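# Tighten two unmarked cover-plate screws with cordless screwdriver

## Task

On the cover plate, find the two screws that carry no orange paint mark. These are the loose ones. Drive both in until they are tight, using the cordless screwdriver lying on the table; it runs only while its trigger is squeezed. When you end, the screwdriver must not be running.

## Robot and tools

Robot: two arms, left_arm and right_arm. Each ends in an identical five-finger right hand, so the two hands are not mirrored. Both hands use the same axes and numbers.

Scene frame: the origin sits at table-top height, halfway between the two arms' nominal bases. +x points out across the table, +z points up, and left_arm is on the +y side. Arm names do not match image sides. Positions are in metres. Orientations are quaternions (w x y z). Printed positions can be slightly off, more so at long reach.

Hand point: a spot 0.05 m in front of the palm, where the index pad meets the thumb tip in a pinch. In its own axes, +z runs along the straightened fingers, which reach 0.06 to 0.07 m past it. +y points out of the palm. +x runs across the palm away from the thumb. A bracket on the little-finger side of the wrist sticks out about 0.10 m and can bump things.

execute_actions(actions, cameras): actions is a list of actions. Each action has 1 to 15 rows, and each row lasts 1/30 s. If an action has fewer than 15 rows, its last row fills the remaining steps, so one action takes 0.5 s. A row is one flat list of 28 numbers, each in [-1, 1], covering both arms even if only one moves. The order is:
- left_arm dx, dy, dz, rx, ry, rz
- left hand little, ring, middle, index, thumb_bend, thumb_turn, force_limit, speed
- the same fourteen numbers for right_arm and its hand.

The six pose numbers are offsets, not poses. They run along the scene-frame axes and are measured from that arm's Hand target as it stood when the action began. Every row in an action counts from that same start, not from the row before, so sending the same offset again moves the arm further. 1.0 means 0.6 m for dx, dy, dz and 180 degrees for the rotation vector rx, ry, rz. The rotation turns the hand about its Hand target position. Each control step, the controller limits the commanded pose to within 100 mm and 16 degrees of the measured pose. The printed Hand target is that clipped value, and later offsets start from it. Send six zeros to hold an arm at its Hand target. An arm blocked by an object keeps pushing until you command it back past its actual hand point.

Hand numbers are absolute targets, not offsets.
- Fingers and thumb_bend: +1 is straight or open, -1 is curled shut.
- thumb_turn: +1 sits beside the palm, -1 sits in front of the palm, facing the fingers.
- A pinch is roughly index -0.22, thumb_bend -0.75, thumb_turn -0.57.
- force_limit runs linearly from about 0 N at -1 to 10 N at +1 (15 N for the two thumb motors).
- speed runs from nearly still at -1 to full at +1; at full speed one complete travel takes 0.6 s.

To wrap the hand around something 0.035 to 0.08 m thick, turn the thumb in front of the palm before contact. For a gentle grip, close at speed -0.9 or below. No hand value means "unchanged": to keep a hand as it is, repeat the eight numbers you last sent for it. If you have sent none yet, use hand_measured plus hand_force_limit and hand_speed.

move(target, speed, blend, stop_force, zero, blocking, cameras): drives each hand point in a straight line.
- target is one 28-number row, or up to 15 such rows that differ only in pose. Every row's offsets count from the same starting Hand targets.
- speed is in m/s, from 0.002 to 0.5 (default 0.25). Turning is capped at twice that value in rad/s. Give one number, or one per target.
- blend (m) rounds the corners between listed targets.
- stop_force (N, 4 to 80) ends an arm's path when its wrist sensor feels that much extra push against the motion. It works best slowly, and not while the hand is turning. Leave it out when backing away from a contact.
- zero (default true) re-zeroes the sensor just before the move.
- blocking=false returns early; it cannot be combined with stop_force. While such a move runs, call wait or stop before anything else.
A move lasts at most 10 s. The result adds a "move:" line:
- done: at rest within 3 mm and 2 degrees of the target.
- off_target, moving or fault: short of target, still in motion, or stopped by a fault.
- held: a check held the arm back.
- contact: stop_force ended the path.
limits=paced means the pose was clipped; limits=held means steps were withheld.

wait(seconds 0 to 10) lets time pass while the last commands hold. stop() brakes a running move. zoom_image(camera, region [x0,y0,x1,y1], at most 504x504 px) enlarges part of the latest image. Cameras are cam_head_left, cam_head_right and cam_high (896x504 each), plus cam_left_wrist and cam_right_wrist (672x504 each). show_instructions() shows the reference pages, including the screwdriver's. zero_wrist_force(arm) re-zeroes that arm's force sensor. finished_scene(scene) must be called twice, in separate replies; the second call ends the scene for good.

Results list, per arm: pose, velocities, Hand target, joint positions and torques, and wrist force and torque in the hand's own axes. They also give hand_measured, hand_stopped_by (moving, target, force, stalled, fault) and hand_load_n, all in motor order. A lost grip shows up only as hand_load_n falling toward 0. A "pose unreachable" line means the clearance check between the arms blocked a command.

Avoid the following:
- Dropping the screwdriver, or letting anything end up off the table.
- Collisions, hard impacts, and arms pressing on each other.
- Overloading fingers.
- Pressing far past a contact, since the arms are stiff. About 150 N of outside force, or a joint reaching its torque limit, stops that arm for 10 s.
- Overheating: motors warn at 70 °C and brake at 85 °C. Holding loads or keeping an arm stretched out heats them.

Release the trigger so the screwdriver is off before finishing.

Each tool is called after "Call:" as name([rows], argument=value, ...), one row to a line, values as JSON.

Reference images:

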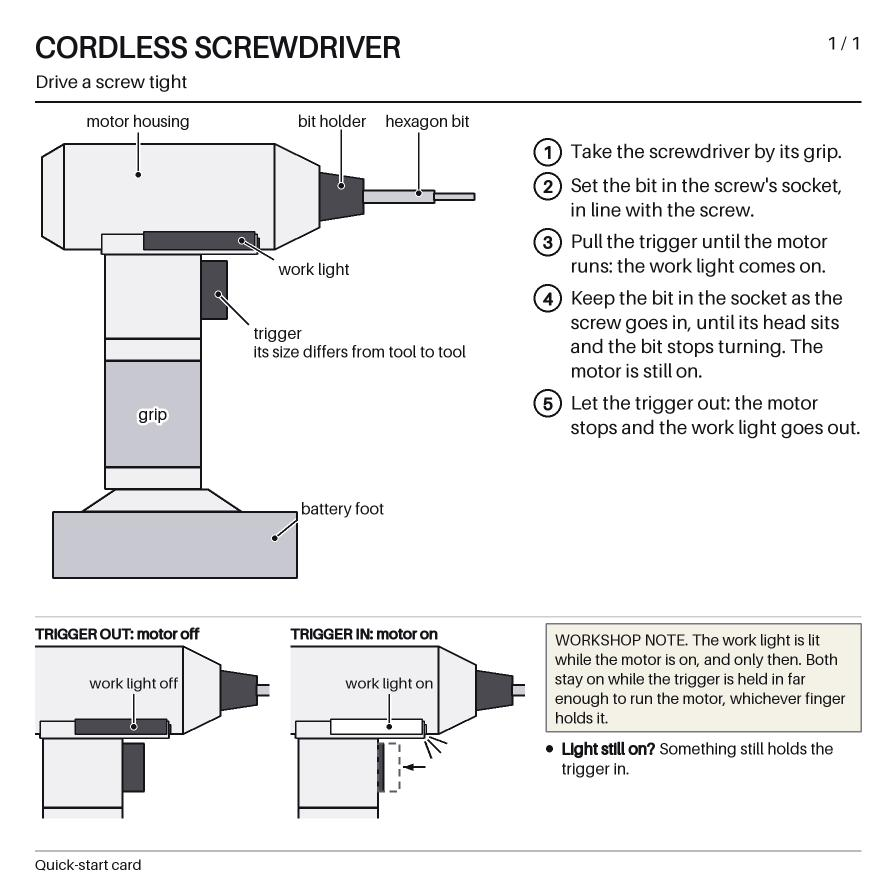

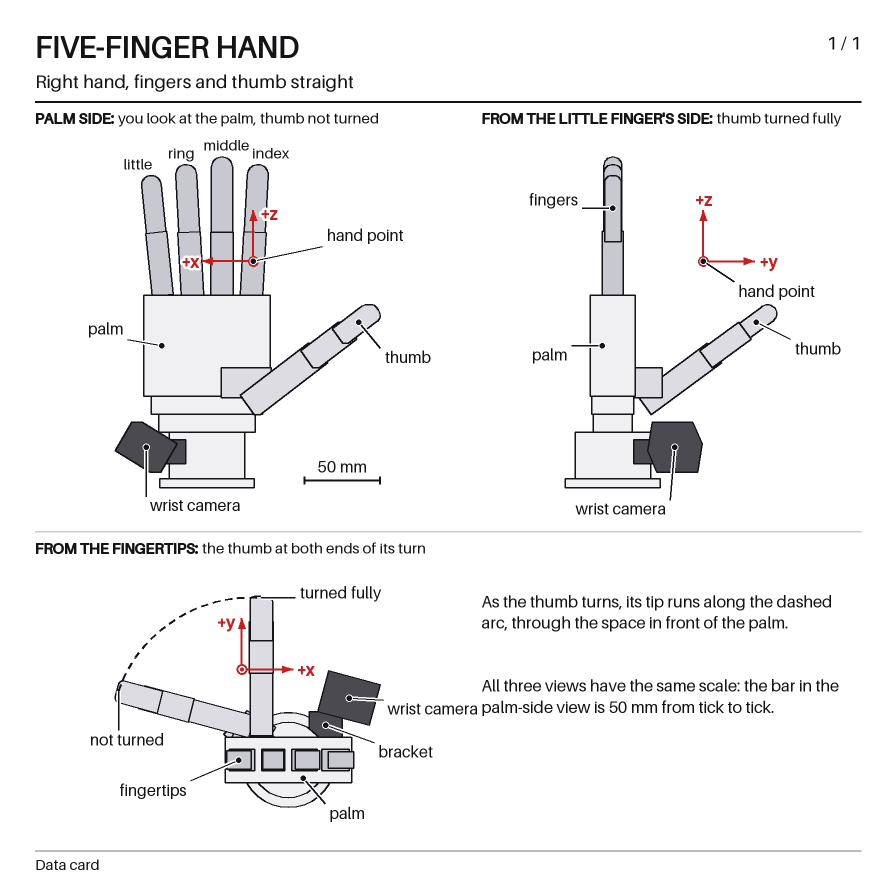

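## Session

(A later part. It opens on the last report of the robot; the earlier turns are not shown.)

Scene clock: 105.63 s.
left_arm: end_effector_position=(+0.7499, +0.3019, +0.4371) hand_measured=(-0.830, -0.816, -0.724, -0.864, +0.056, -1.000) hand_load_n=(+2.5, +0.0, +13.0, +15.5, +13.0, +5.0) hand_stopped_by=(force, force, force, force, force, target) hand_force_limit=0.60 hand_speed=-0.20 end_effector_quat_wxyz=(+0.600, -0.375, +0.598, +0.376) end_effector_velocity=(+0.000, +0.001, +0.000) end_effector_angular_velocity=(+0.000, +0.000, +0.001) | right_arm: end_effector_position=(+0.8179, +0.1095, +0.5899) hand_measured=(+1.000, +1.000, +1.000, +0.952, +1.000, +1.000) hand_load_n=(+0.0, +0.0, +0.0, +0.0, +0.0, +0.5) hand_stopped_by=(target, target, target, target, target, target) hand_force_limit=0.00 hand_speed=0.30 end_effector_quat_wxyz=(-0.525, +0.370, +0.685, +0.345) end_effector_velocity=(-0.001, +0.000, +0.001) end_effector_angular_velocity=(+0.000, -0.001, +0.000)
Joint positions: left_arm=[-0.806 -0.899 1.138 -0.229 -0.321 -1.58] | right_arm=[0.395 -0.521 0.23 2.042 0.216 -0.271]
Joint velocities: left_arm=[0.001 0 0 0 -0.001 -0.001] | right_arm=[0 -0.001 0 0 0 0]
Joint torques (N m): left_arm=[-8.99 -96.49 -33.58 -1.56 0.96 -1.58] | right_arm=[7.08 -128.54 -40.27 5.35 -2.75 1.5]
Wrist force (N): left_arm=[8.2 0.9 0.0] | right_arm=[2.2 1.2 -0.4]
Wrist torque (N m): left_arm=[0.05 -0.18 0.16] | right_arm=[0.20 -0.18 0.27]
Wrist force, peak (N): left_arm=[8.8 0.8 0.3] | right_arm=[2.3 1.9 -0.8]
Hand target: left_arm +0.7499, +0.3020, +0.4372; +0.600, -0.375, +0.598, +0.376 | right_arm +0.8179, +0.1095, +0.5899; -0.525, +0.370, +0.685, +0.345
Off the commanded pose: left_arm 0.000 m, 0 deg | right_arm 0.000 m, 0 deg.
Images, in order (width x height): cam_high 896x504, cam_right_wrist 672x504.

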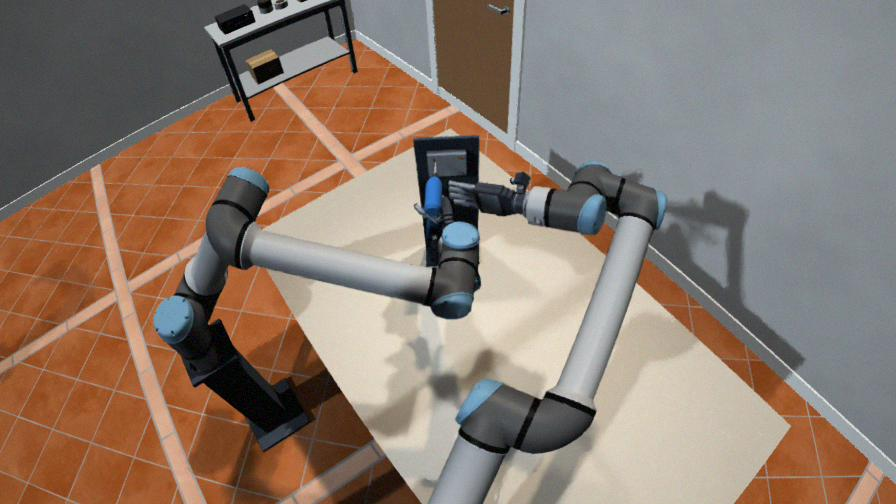

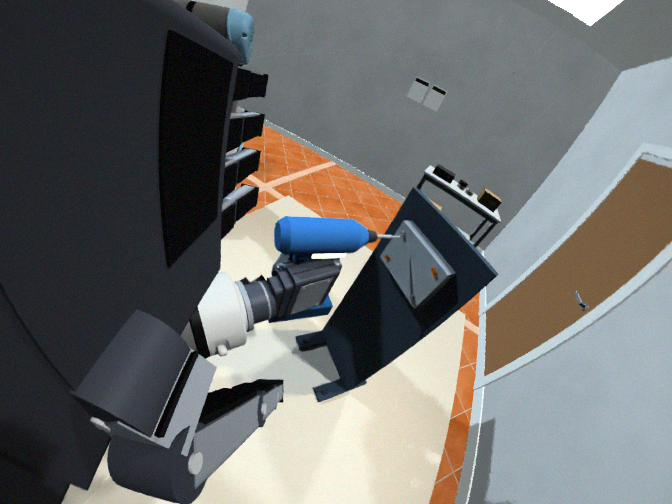

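Call:
zoom_image(camera="cam_high", region=[415, 130, 485, 200])

Call:
execute_actions(actions=[], cameras=["cam_head_left","cam_head_right"])

Call:
zoom_image(camera="cam_head_left", region=[460, 160, 560, 235])

Call:
zoom_image(camera="cam_head_right", region=[420, 160, 520, 235])

Scaled by 7.200.

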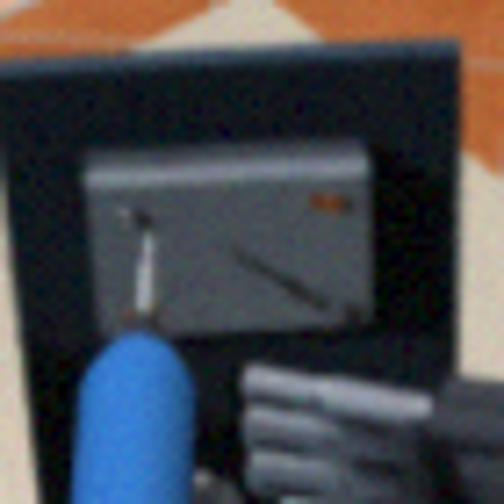

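Scene clock: 105.93 s.
left_arm: end_effector_position=(+0.7499, +0.3019, +0.4371) hand_measured=(-0.830, -0.816, -0.724, -0.864, +0.056, -1.000) hand_load_n=(+3.0, +0.0, +12.5, +15.0, +13.0, +5.0) hand_stopped_by=(force, force, force, force, force, target) hand_force_limit=0.60 hand_speed=-0.20 end_effector_quat_wxyz=(+0.600, -0.375, +0.598, +0.376) end_effector_velocity=(+0.000, -0.001, -0.001) end_effector_angular_velocity=(+0.001, +0.001, -0.001) | right_arm: end_effector_position=(+0.8179, +0.1095, +0.5899) hand_measured=(+1.000, +1.000, +1.000, +0.952, +1.000, +1.000) hand_load_n=(+0.5, +0.0, +0.0, +0.0, +0.0, +0.0) hand_stopped_by=(target, target, target, target, target, target) hand_force_limit=0.00 hand_speed=0.30 end_effector_quat_wxyz=(-0.525, +0.370, +0.685, +0.345) end_effector_velocity=(+0.000, +0.000, +0.000) end_effector_angular_velocity=(+0.000, +0.000, +0.000)
Joint positions: left_arm=[-0.806 -0.899 1.138 -0.229 -0.321 -1.58] | right_arm=[0.395 -0.521 0.23 2.042 0.216 -0.271]
Joint velocities: left_arm=[0 0.001 0 0 0 0] | right_arm=[0 0 0 0 0 0]
Joint torques (N m): left_arm=[-7.77 -101.51 -35.05 -1.42 1.2 -1.36] | right_arm=[7 -129.09 -40.42 5.32 -2.82 1.6]
Wrist force (N): left_arm=[8.4 0.7 -0.1] | right_arm=[2.1 1.8 -0.7]
Wrist torque (N m): left_arm=[0.02 -0.20 0.17] | right_arm=[0.31 -0.14 0.29]
Wrist force, peak (N): left_arm=[8.5 0.9 0.1] | right_arm=[2.4 1.5 -0.7]
Hand target: left_arm +0.7499, +0.3020, +0.4372; +0.600, -0.375, +0.598, +0.376 | right_arm +0.8179, +0.1095, +0.5899; -0.525, +0.370, +0.685, +0.345
Off the commanded pose: left_arm 0.000 m, 0 deg | right_arm 0.000 m, 0 deg.
Images, in order (width x height): cam_head_left 896x504, cam_head_right 896x504.

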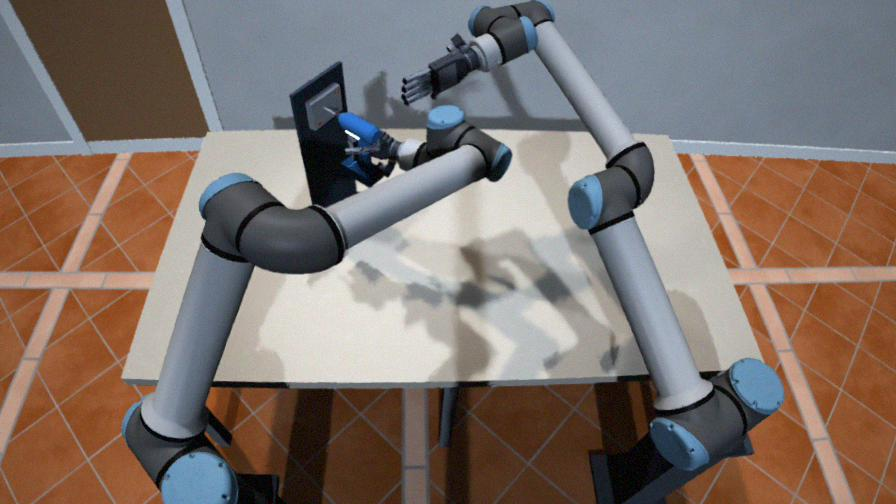

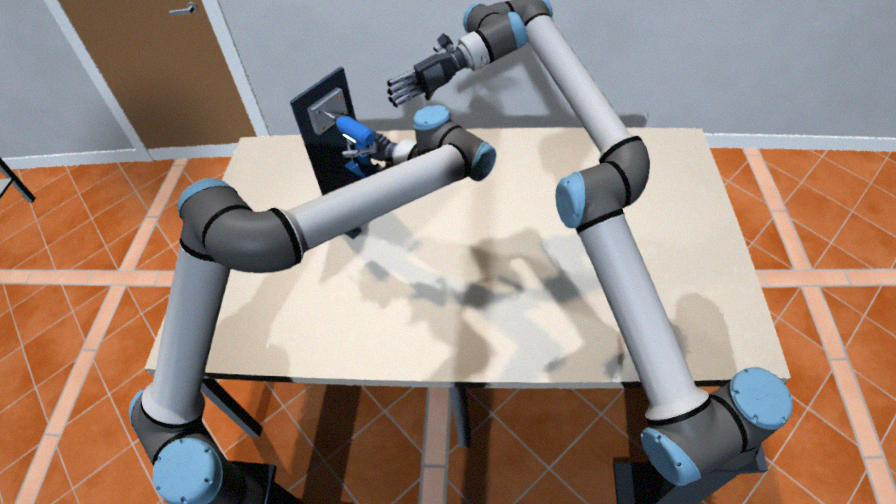

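Scaled by 5.040.

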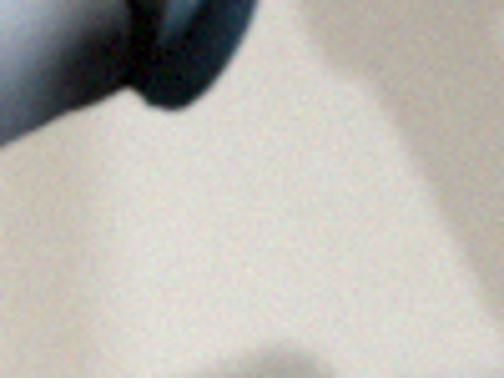

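Scaled by 5.040.

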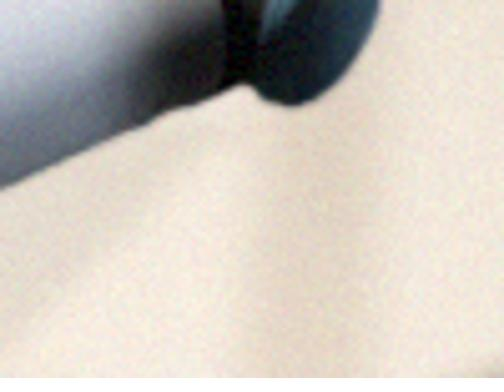

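Call:
execute_actions(actions=[])

Call:
zoom_image(camera="cam_head_left", region=[290, 70, 390, 145])

Call:
zoom_image(camera="cam_head_right", region=[290, 70, 390, 145])

Call:
zoom_image(camera="cam_right_wrist", region=[260, 190, 460, 340])

Call:
zoom_image(camera="cam_left_wrist", region=[200, 100, 600, 400])

Scene clock: 106.20 s.
left_arm: end_effector_position=(+0.7499, +0.3019, +0.4371) hand_measured=(-0.830, -0.816, -0.724, -0.864, +0.056, -1.000) hand_load_n=(+2.5, +0.0, +12.5, +15.0, +13.0, +4.5) hand_stopped_by=(force, force, force, force, force, target) hand_force_limit=0.60 hand_speed=-0.20 end_effector_quat_wxyz=(+0.600, -0.375, +0.598, +0.376) end_effector_velocity=(+0.000, +0.000, +0.000) end_effector_angular_velocity=(-0.001, -0.001, +0.000) | right_arm: end_effector_position=(+0.8179, +0.1095, +0.5899) hand_measured=(+1.000, +1.000, +1.000, +0.952, +1.000, +1.000) hand_load_n=(+0.0, +0.0, +0.0, +0.0, +0.0, +0.5) hand_stopped_by=(target, target, target, target, target, target) hand_force_limit=0.00 hand_speed=0.30 end_effector_quat_wxyz=(-0.525, +0.370, +0.685, +0.345) end_effector_velocity=(-0.001, +0.000, +0.002) end_effector_angular_velocity=(+0.000, -0.001, +0.000)
Joint positions: left_arm=[-0.806 -0.899 1.138 -0.229 -0.321 -1.58] | right_arm=[0.395 -0.521 0.23 2.042 0.216 -0.271]
Joint velocities: left_arm=[0 -0.001 0 0 0 -0.001] | right_arm=[0 -0.002 0 0.001 0 0]
Joint torques (N m): left_arm=[-6.11 -104.21 -34.84 -1.3 1.01 -1.08] | right_arm=[7.27 -127.25 -40.46 5.56 -2.63 1.41]
Wrist force (N): left_arm=[8.3 0.5 0.4] | right_arm=[2.2 1.5 -0.4]
Wrist torque (N m): left_arm=[-0.04 -0.19 0.15] | right_arm=[0.25 -0.17 0.28]
Wrist force, peak (N): left_arm=[8.6 0.4 0.0] | right_arm=[2.3 1.6 -0.5]
Hand target: left_arm +0.7499, +0.3020, +0.4372; +0.600, -0.375, +0.598, +0.376 | right_arm +0.8179, +0.1095, +0.5899; -0.525, +0.370, +0.685, +0.345
Off the commanded pose: left_arm 0.000 m, 0 deg | right_arm 0.000 m, 0 deg.

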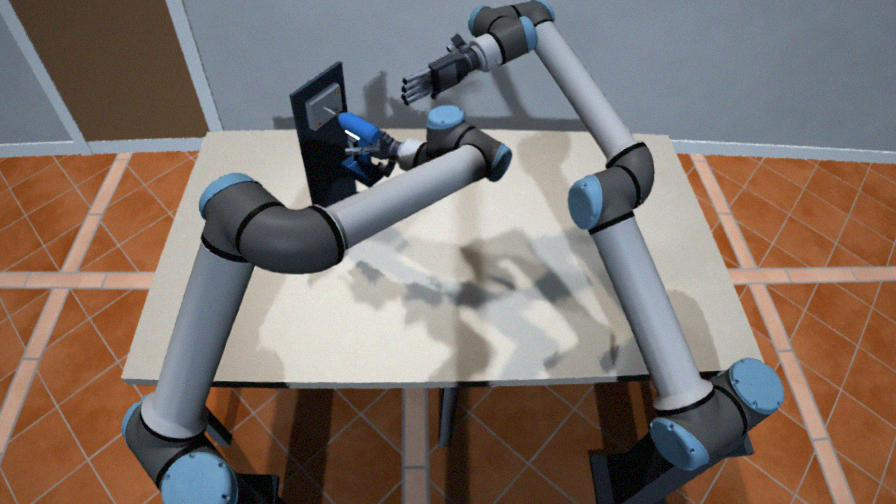

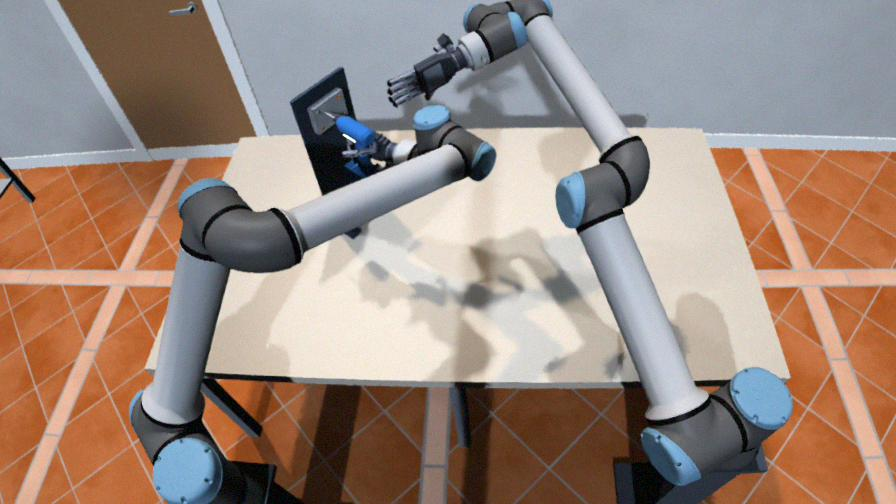

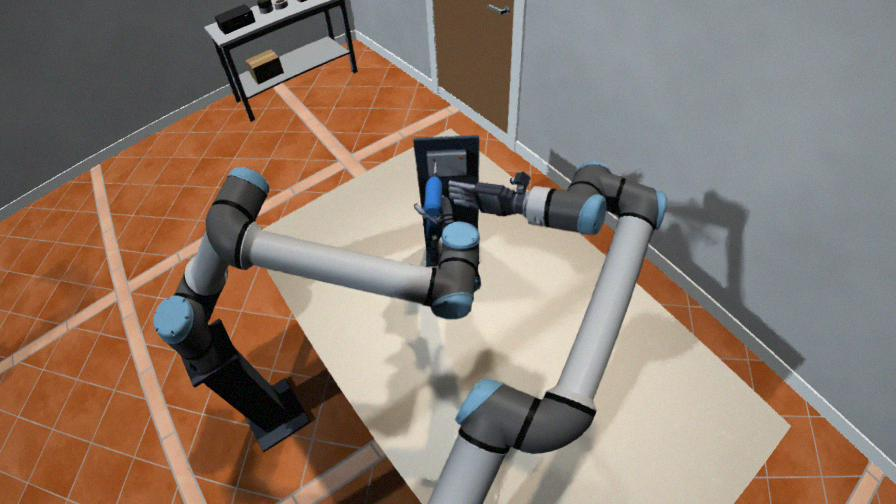

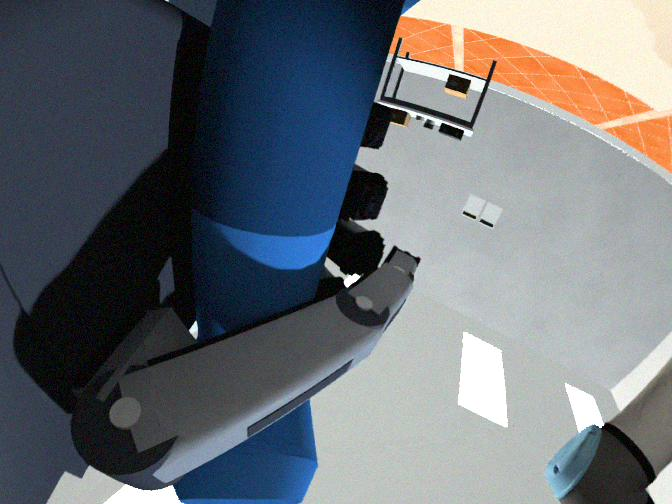

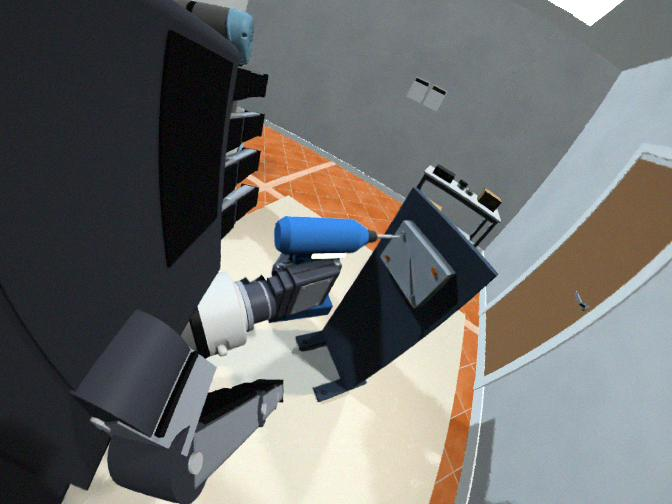

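Scaled by 5.040.

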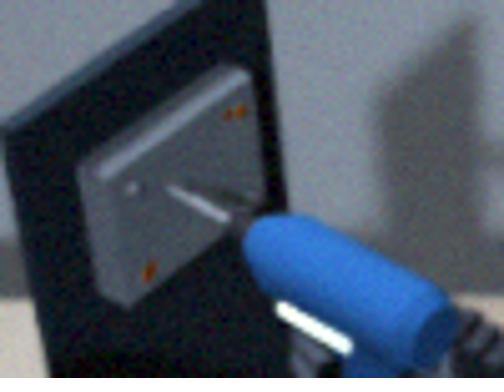

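Scaled by 5.040.

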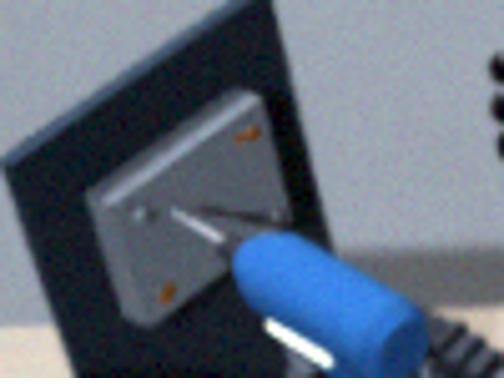

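Scaled by 2.520 from the camera's 672x504 image, which has a finer 960x720 frame.

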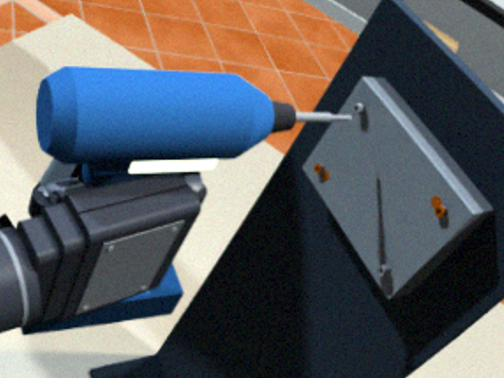

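Scaled by 1.260 from the camera's 672x504 image, which has a finer 960x720 frame.

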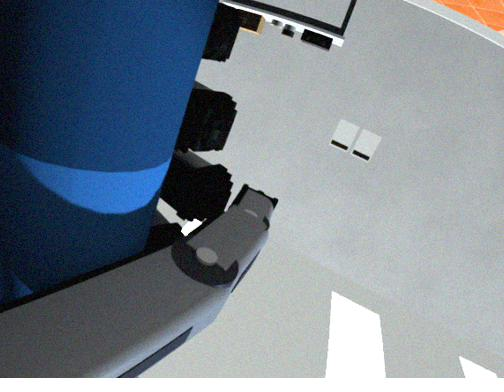

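Call:
move(target=[0,0,0,0,0,0.0167,-0.99,-0.99,-0.99,-0.9,-0.99,-1,0.6,-0.2,0,0,0,0,0,0,1,1,1,1,1,1,0.0,0.3], speed=0.05, stop_force=8)

Call:
zoom_image(camera="cam_head_left", region=[290, 70, 390, 145])

Call:
zoom_image(camera="cam_right_wrist", region=[350, 200, 450, 275])

Call:
zoom_image(camera="cam_high", region=[415, 130, 485, 200])

Scene clock: 108.27 s.
left_arm: end_effector_position=(+0.7499, +0.3019, +0.4371) hand_measured=(-0.830, -0.816, -0.724, -0.864, +0.056, -1.000) hand_load_n=(+2.5, +0.0, +12.5, +15.0, +13.5, +5.0) hand_stopped_by=(force, force, force, force, force, target) hand_force_limit=0.60 hand_speed=-0.20 end_effector_quat_wxyz=(+0.590, -0.391, +0.588, +0.392) end_effector_velocity=(+0.000, +0.000, -0.001) end_effector_angular_velocity=(+0.001, +0.001, +0.000) | right_arm: end_effector_position=(+0.8179, +0.1095, +0.5899) hand_measured=(+1.000, +1.000, +1.000, +0.952, +1.000, +1.000) hand_load_n=(+0.0, +0.0, +0.0, +0.0, +0.0, +0.0) hand_stopped_by=(target, target, target, target, target, target) hand_force_limit=0.00 hand_speed=0.30 end_effector_quat_wxyz=(-0.525, +0.370, +0.685, +0.345) end_effector_velocity=(-0.001, +0.000, +0.002) end_effector_angular_velocity=(+0.001, -0.002, +0.000)
Joint positions: left_arm=[-0.797 -0.876 1.098 -0.214 -0.365 -1.579] | right_arm=[0.395 -0.521 0.23 2.042 0.216 -0.271]
Joint velocities: left_arm=[0 0.001 0 0 0 0] | right_arm=[0 -0.001 0 0 0 0]
Joint torques (N m): left_arm=[-18.92 -108.37 -34.21 -1.35 2.08 -3.36] | right_arm=[5.77 -127.63 -40.36 5.42 -2.77 1.43]
Wrist force (N): left_arm=[8.7 0.5 0.5] | right_arm=[2.2 1.6 -0.6]
Wrist torque (N m): left_arm=[-0.04 -0.25 0.17] | right_arm=[0.27 -0.15 0.28]
Wrist force, peak (N): left_arm=[8.7 0.5 0.5] | right_arm=[2.3 1.7 -0.3]
Hand target: left_arm +0.7499, +0.3019, +0.4371; +0.590, -0.391, +0.588, +0.392 | right_arm +0.8179, +0.1095, +0.5899; -0.525, +0.370, +0.685, +0.345
Off the commanded pose: left_arm 0.000 m, 0 deg | right_arm 0.000 m, 0 deg.
move: done

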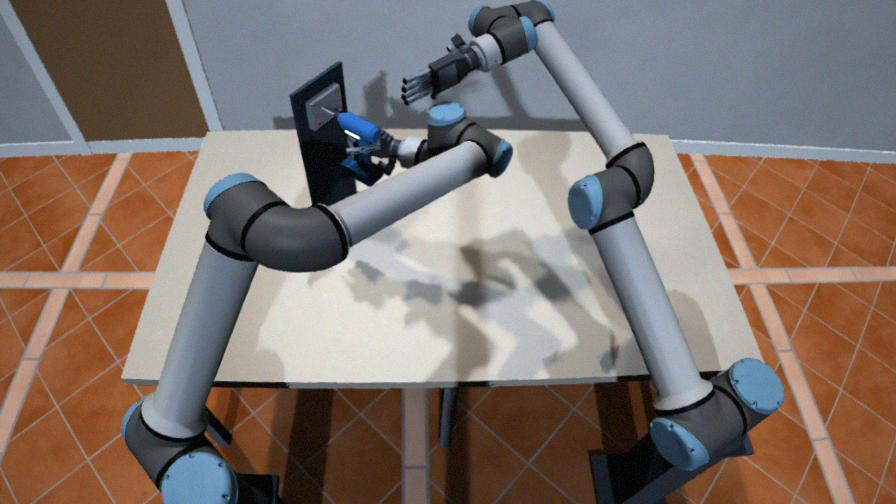

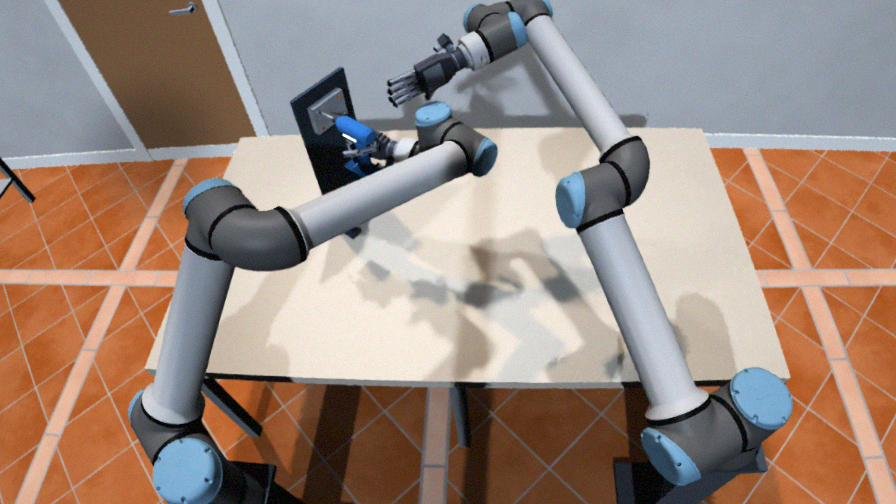

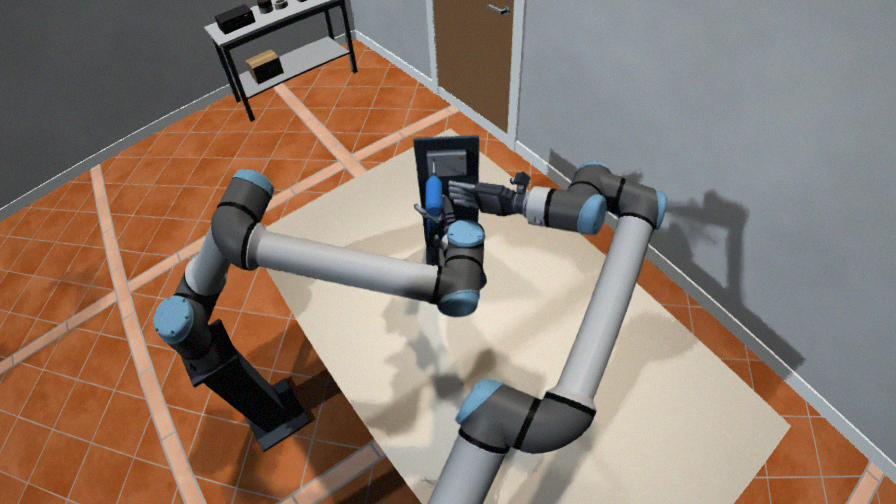

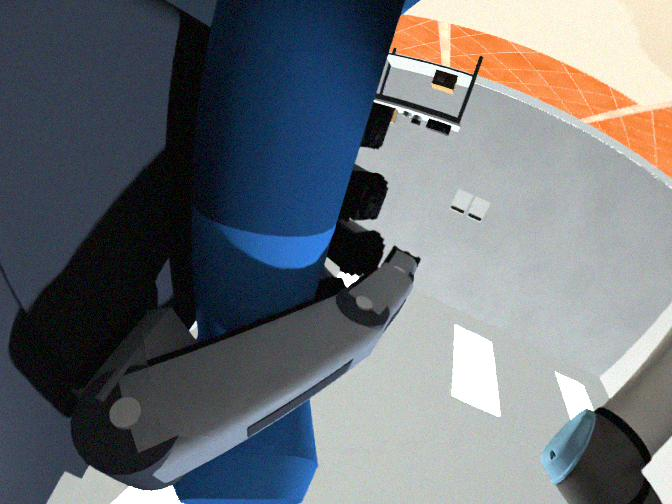

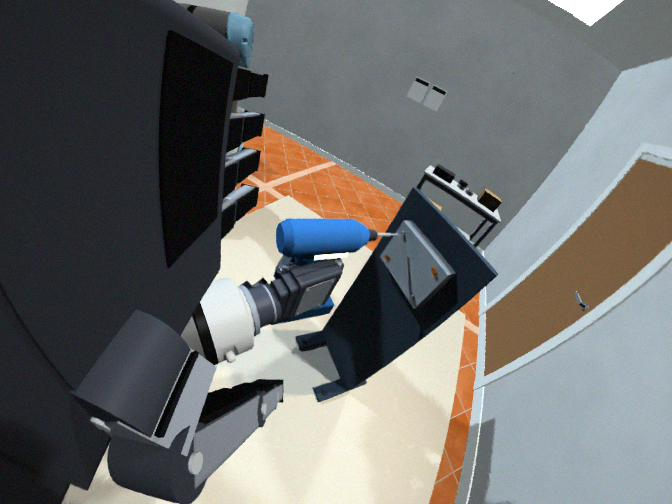

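Scaled by 5.040.

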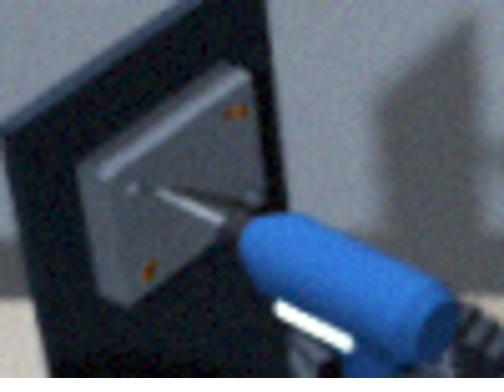

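Scaled by 5.040 from the camera's 672x504 image, which has a finer 960x720 frame.

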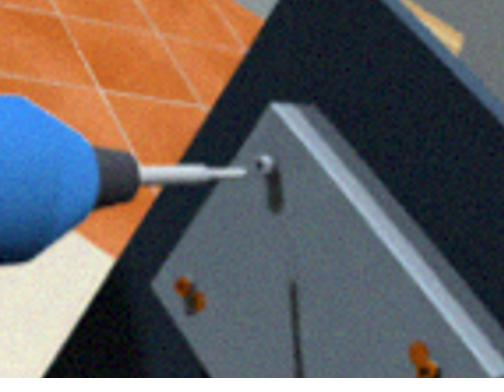

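Scaled by 7.200.

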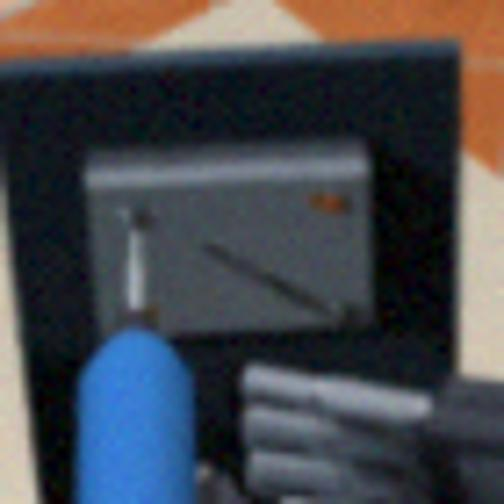

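Call:
move(target=[0.00145,0.0092,0,0,0,0,-0.99,-0.99,-0.99,-0.9,-0.99,-1,0.6,-0.2,0,0,0,0,0,0,1,1,1,1,1,1,0.0,0.3], speed=0.01, stop_force=6, cameras=["cam_head_left","cam_head_right","cam_high","cam_right_wrist"])

Call:
zoom_image(camera="cam_head_left", region=[300, 80, 360, 125])

Call:
zoom_image(camera="cam_head_right", region=[300, 80, 360, 125])

Call:
zoom_image(camera="cam_right_wrist", region=[370, 210, 430, 255])

Call:
zoom_image(camera="cam_high", region=[420, 140, 480, 185])

Scene clock: 109.83 s.
left_arm: end_effector_position=(+0.7508, +0.3075, +0.4371) hand_measured=(-0.830, -0.816, -0.724, -0.864, +0.056, -1.000) hand_load_n=(+2.5, +0.0, +13.0, +15.5, +13.5, +5.0) hand_stopped_by=(force, force, force, force, force, target) hand_force_limit=0.60 hand_speed=-0.20 end_effector_quat_wxyz=(+0.590, -0.391, +0.588, +0.392) end_effector_velocity=(+0.000, +0.000, +0.000) end_effector_angular_velocity=(-0.001, -0.001, -0.001) | right_arm: end_effector_position=(+0.8179, +0.1095, +0.5899) hand_measured=(+1.000, +1.000, +1.000, +0.952, +1.000, +1.000) hand_load_n=(+0.0, +0.0, +0.0, +0.5, +0.0, +0.0) hand_stopped_by=(target, target, target, target, target, target) hand_force_limit=0.00 hand_speed=0.30 end_effector_quat_wxyz=(-0.525, +0.370, +0.685, +0.345) end_effector_velocity=(+0.000, +0.000, +0.000) end_effector_angular_velocity=(+0.000, +0.000, +0.000)
Joint positions: left_arm=[-0.792 -0.88 1.105 -0.217 -0.36 -1.579] | right_arm=[0.395 -0.521 0.23 2.042 0.216 -0.271]
Joint velocities: left_arm=[0 0 0 0 0 0] | right_arm=[0 0 0 0 0 0]
Joint torques (N m): left_arm=[-12.98 -89.91 -54.11 1.02 -0.79 -2.48] | right_arm=[5.78 -128 -40.38 5.34 -2.79 1.48]
Wrist force (N): left_arm=[8.4 0.4 0.2] | right_arm=[2.4 1.6 -0.6]
Wrist torque (N m): left_arm=[-0.04 -0.21 0.15] | right_arm=[0.28 -0.19 0.30]
Wrist force, peak (N): left_arm=[8.7 1.1 -0.5] | right_arm=[2.7 1.6 -0.4]
Hand target: left_arm +0.7508, +0.3075, +0.4371; +0.590, -0.391, +0.588, +0.392 | right_arm +0.8179, +0.1095, +0.5899; -0.525, +0.370, +0.685, +0.345
Off the commanded pose: left_arm 0.000 m, 0 deg | right_arm 0.000 m, 0 deg.
move: done
Images, in order (width x height): cam_head_left 896x504, cam_head_right 896x504, cam_high 896x504, cam_right_wrist 672x504.

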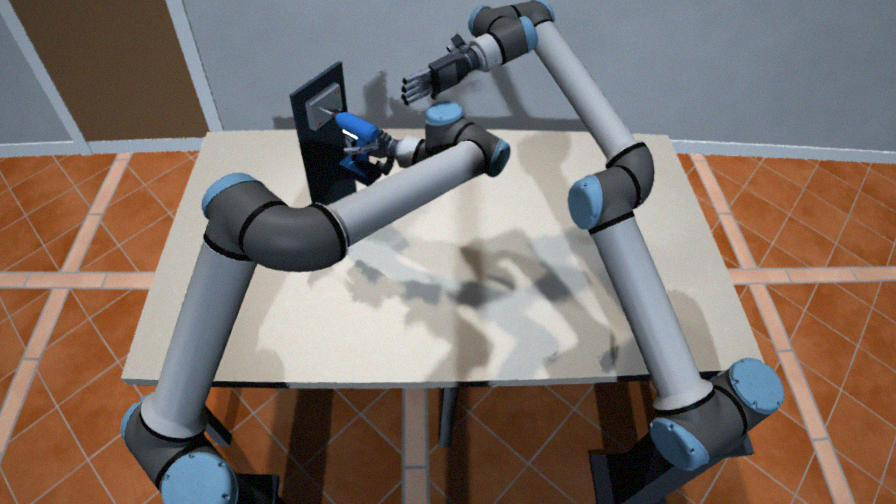

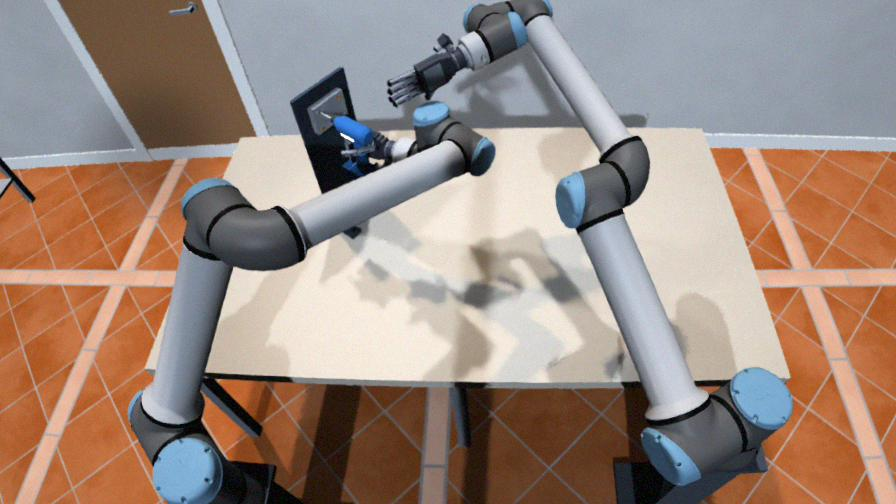

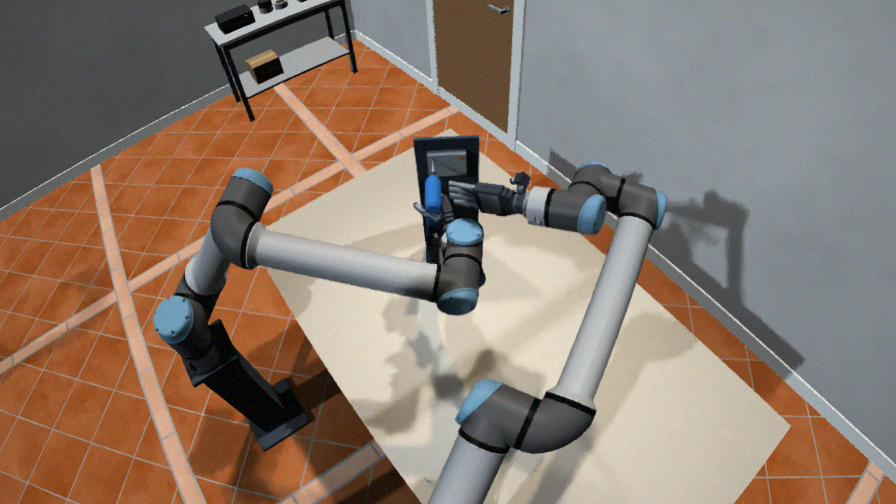

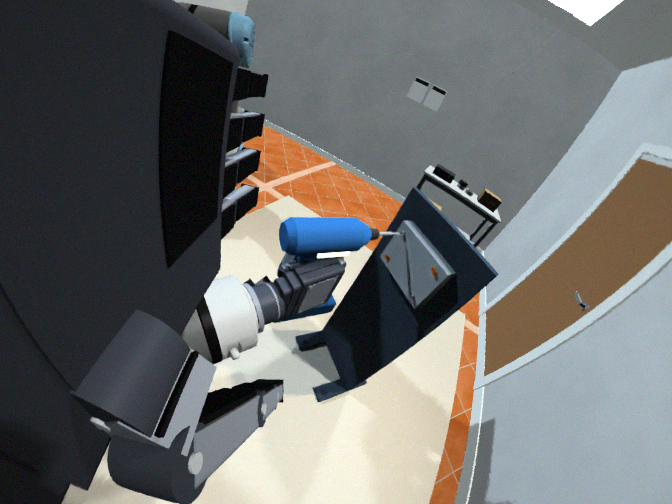

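Scaled by 8.400.

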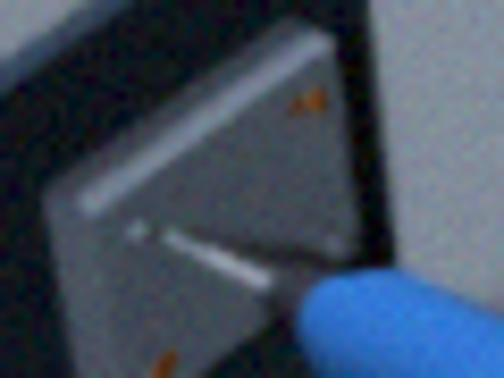

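Scaled by 8.400.

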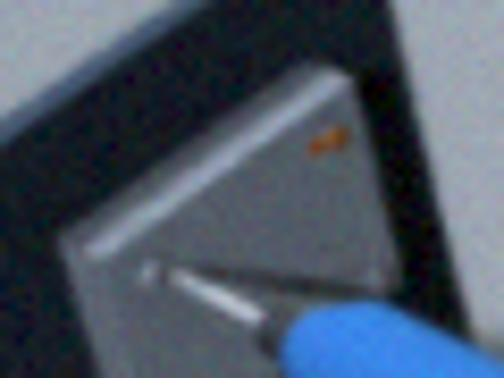

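Scaled by 8.400 from the camera's 672x504 image, which has a finer 960x720 frame.

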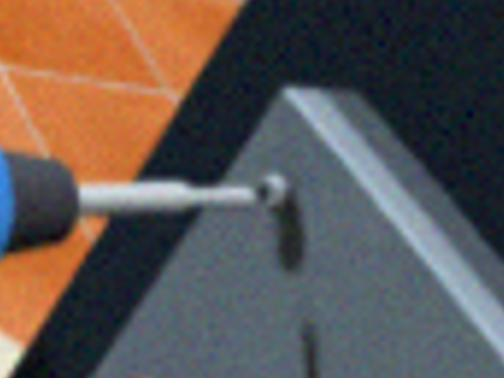

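Scaled by 8.400.

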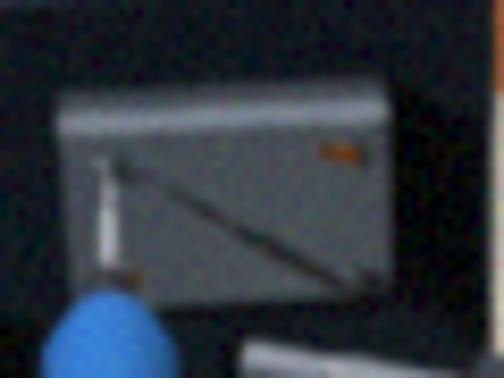

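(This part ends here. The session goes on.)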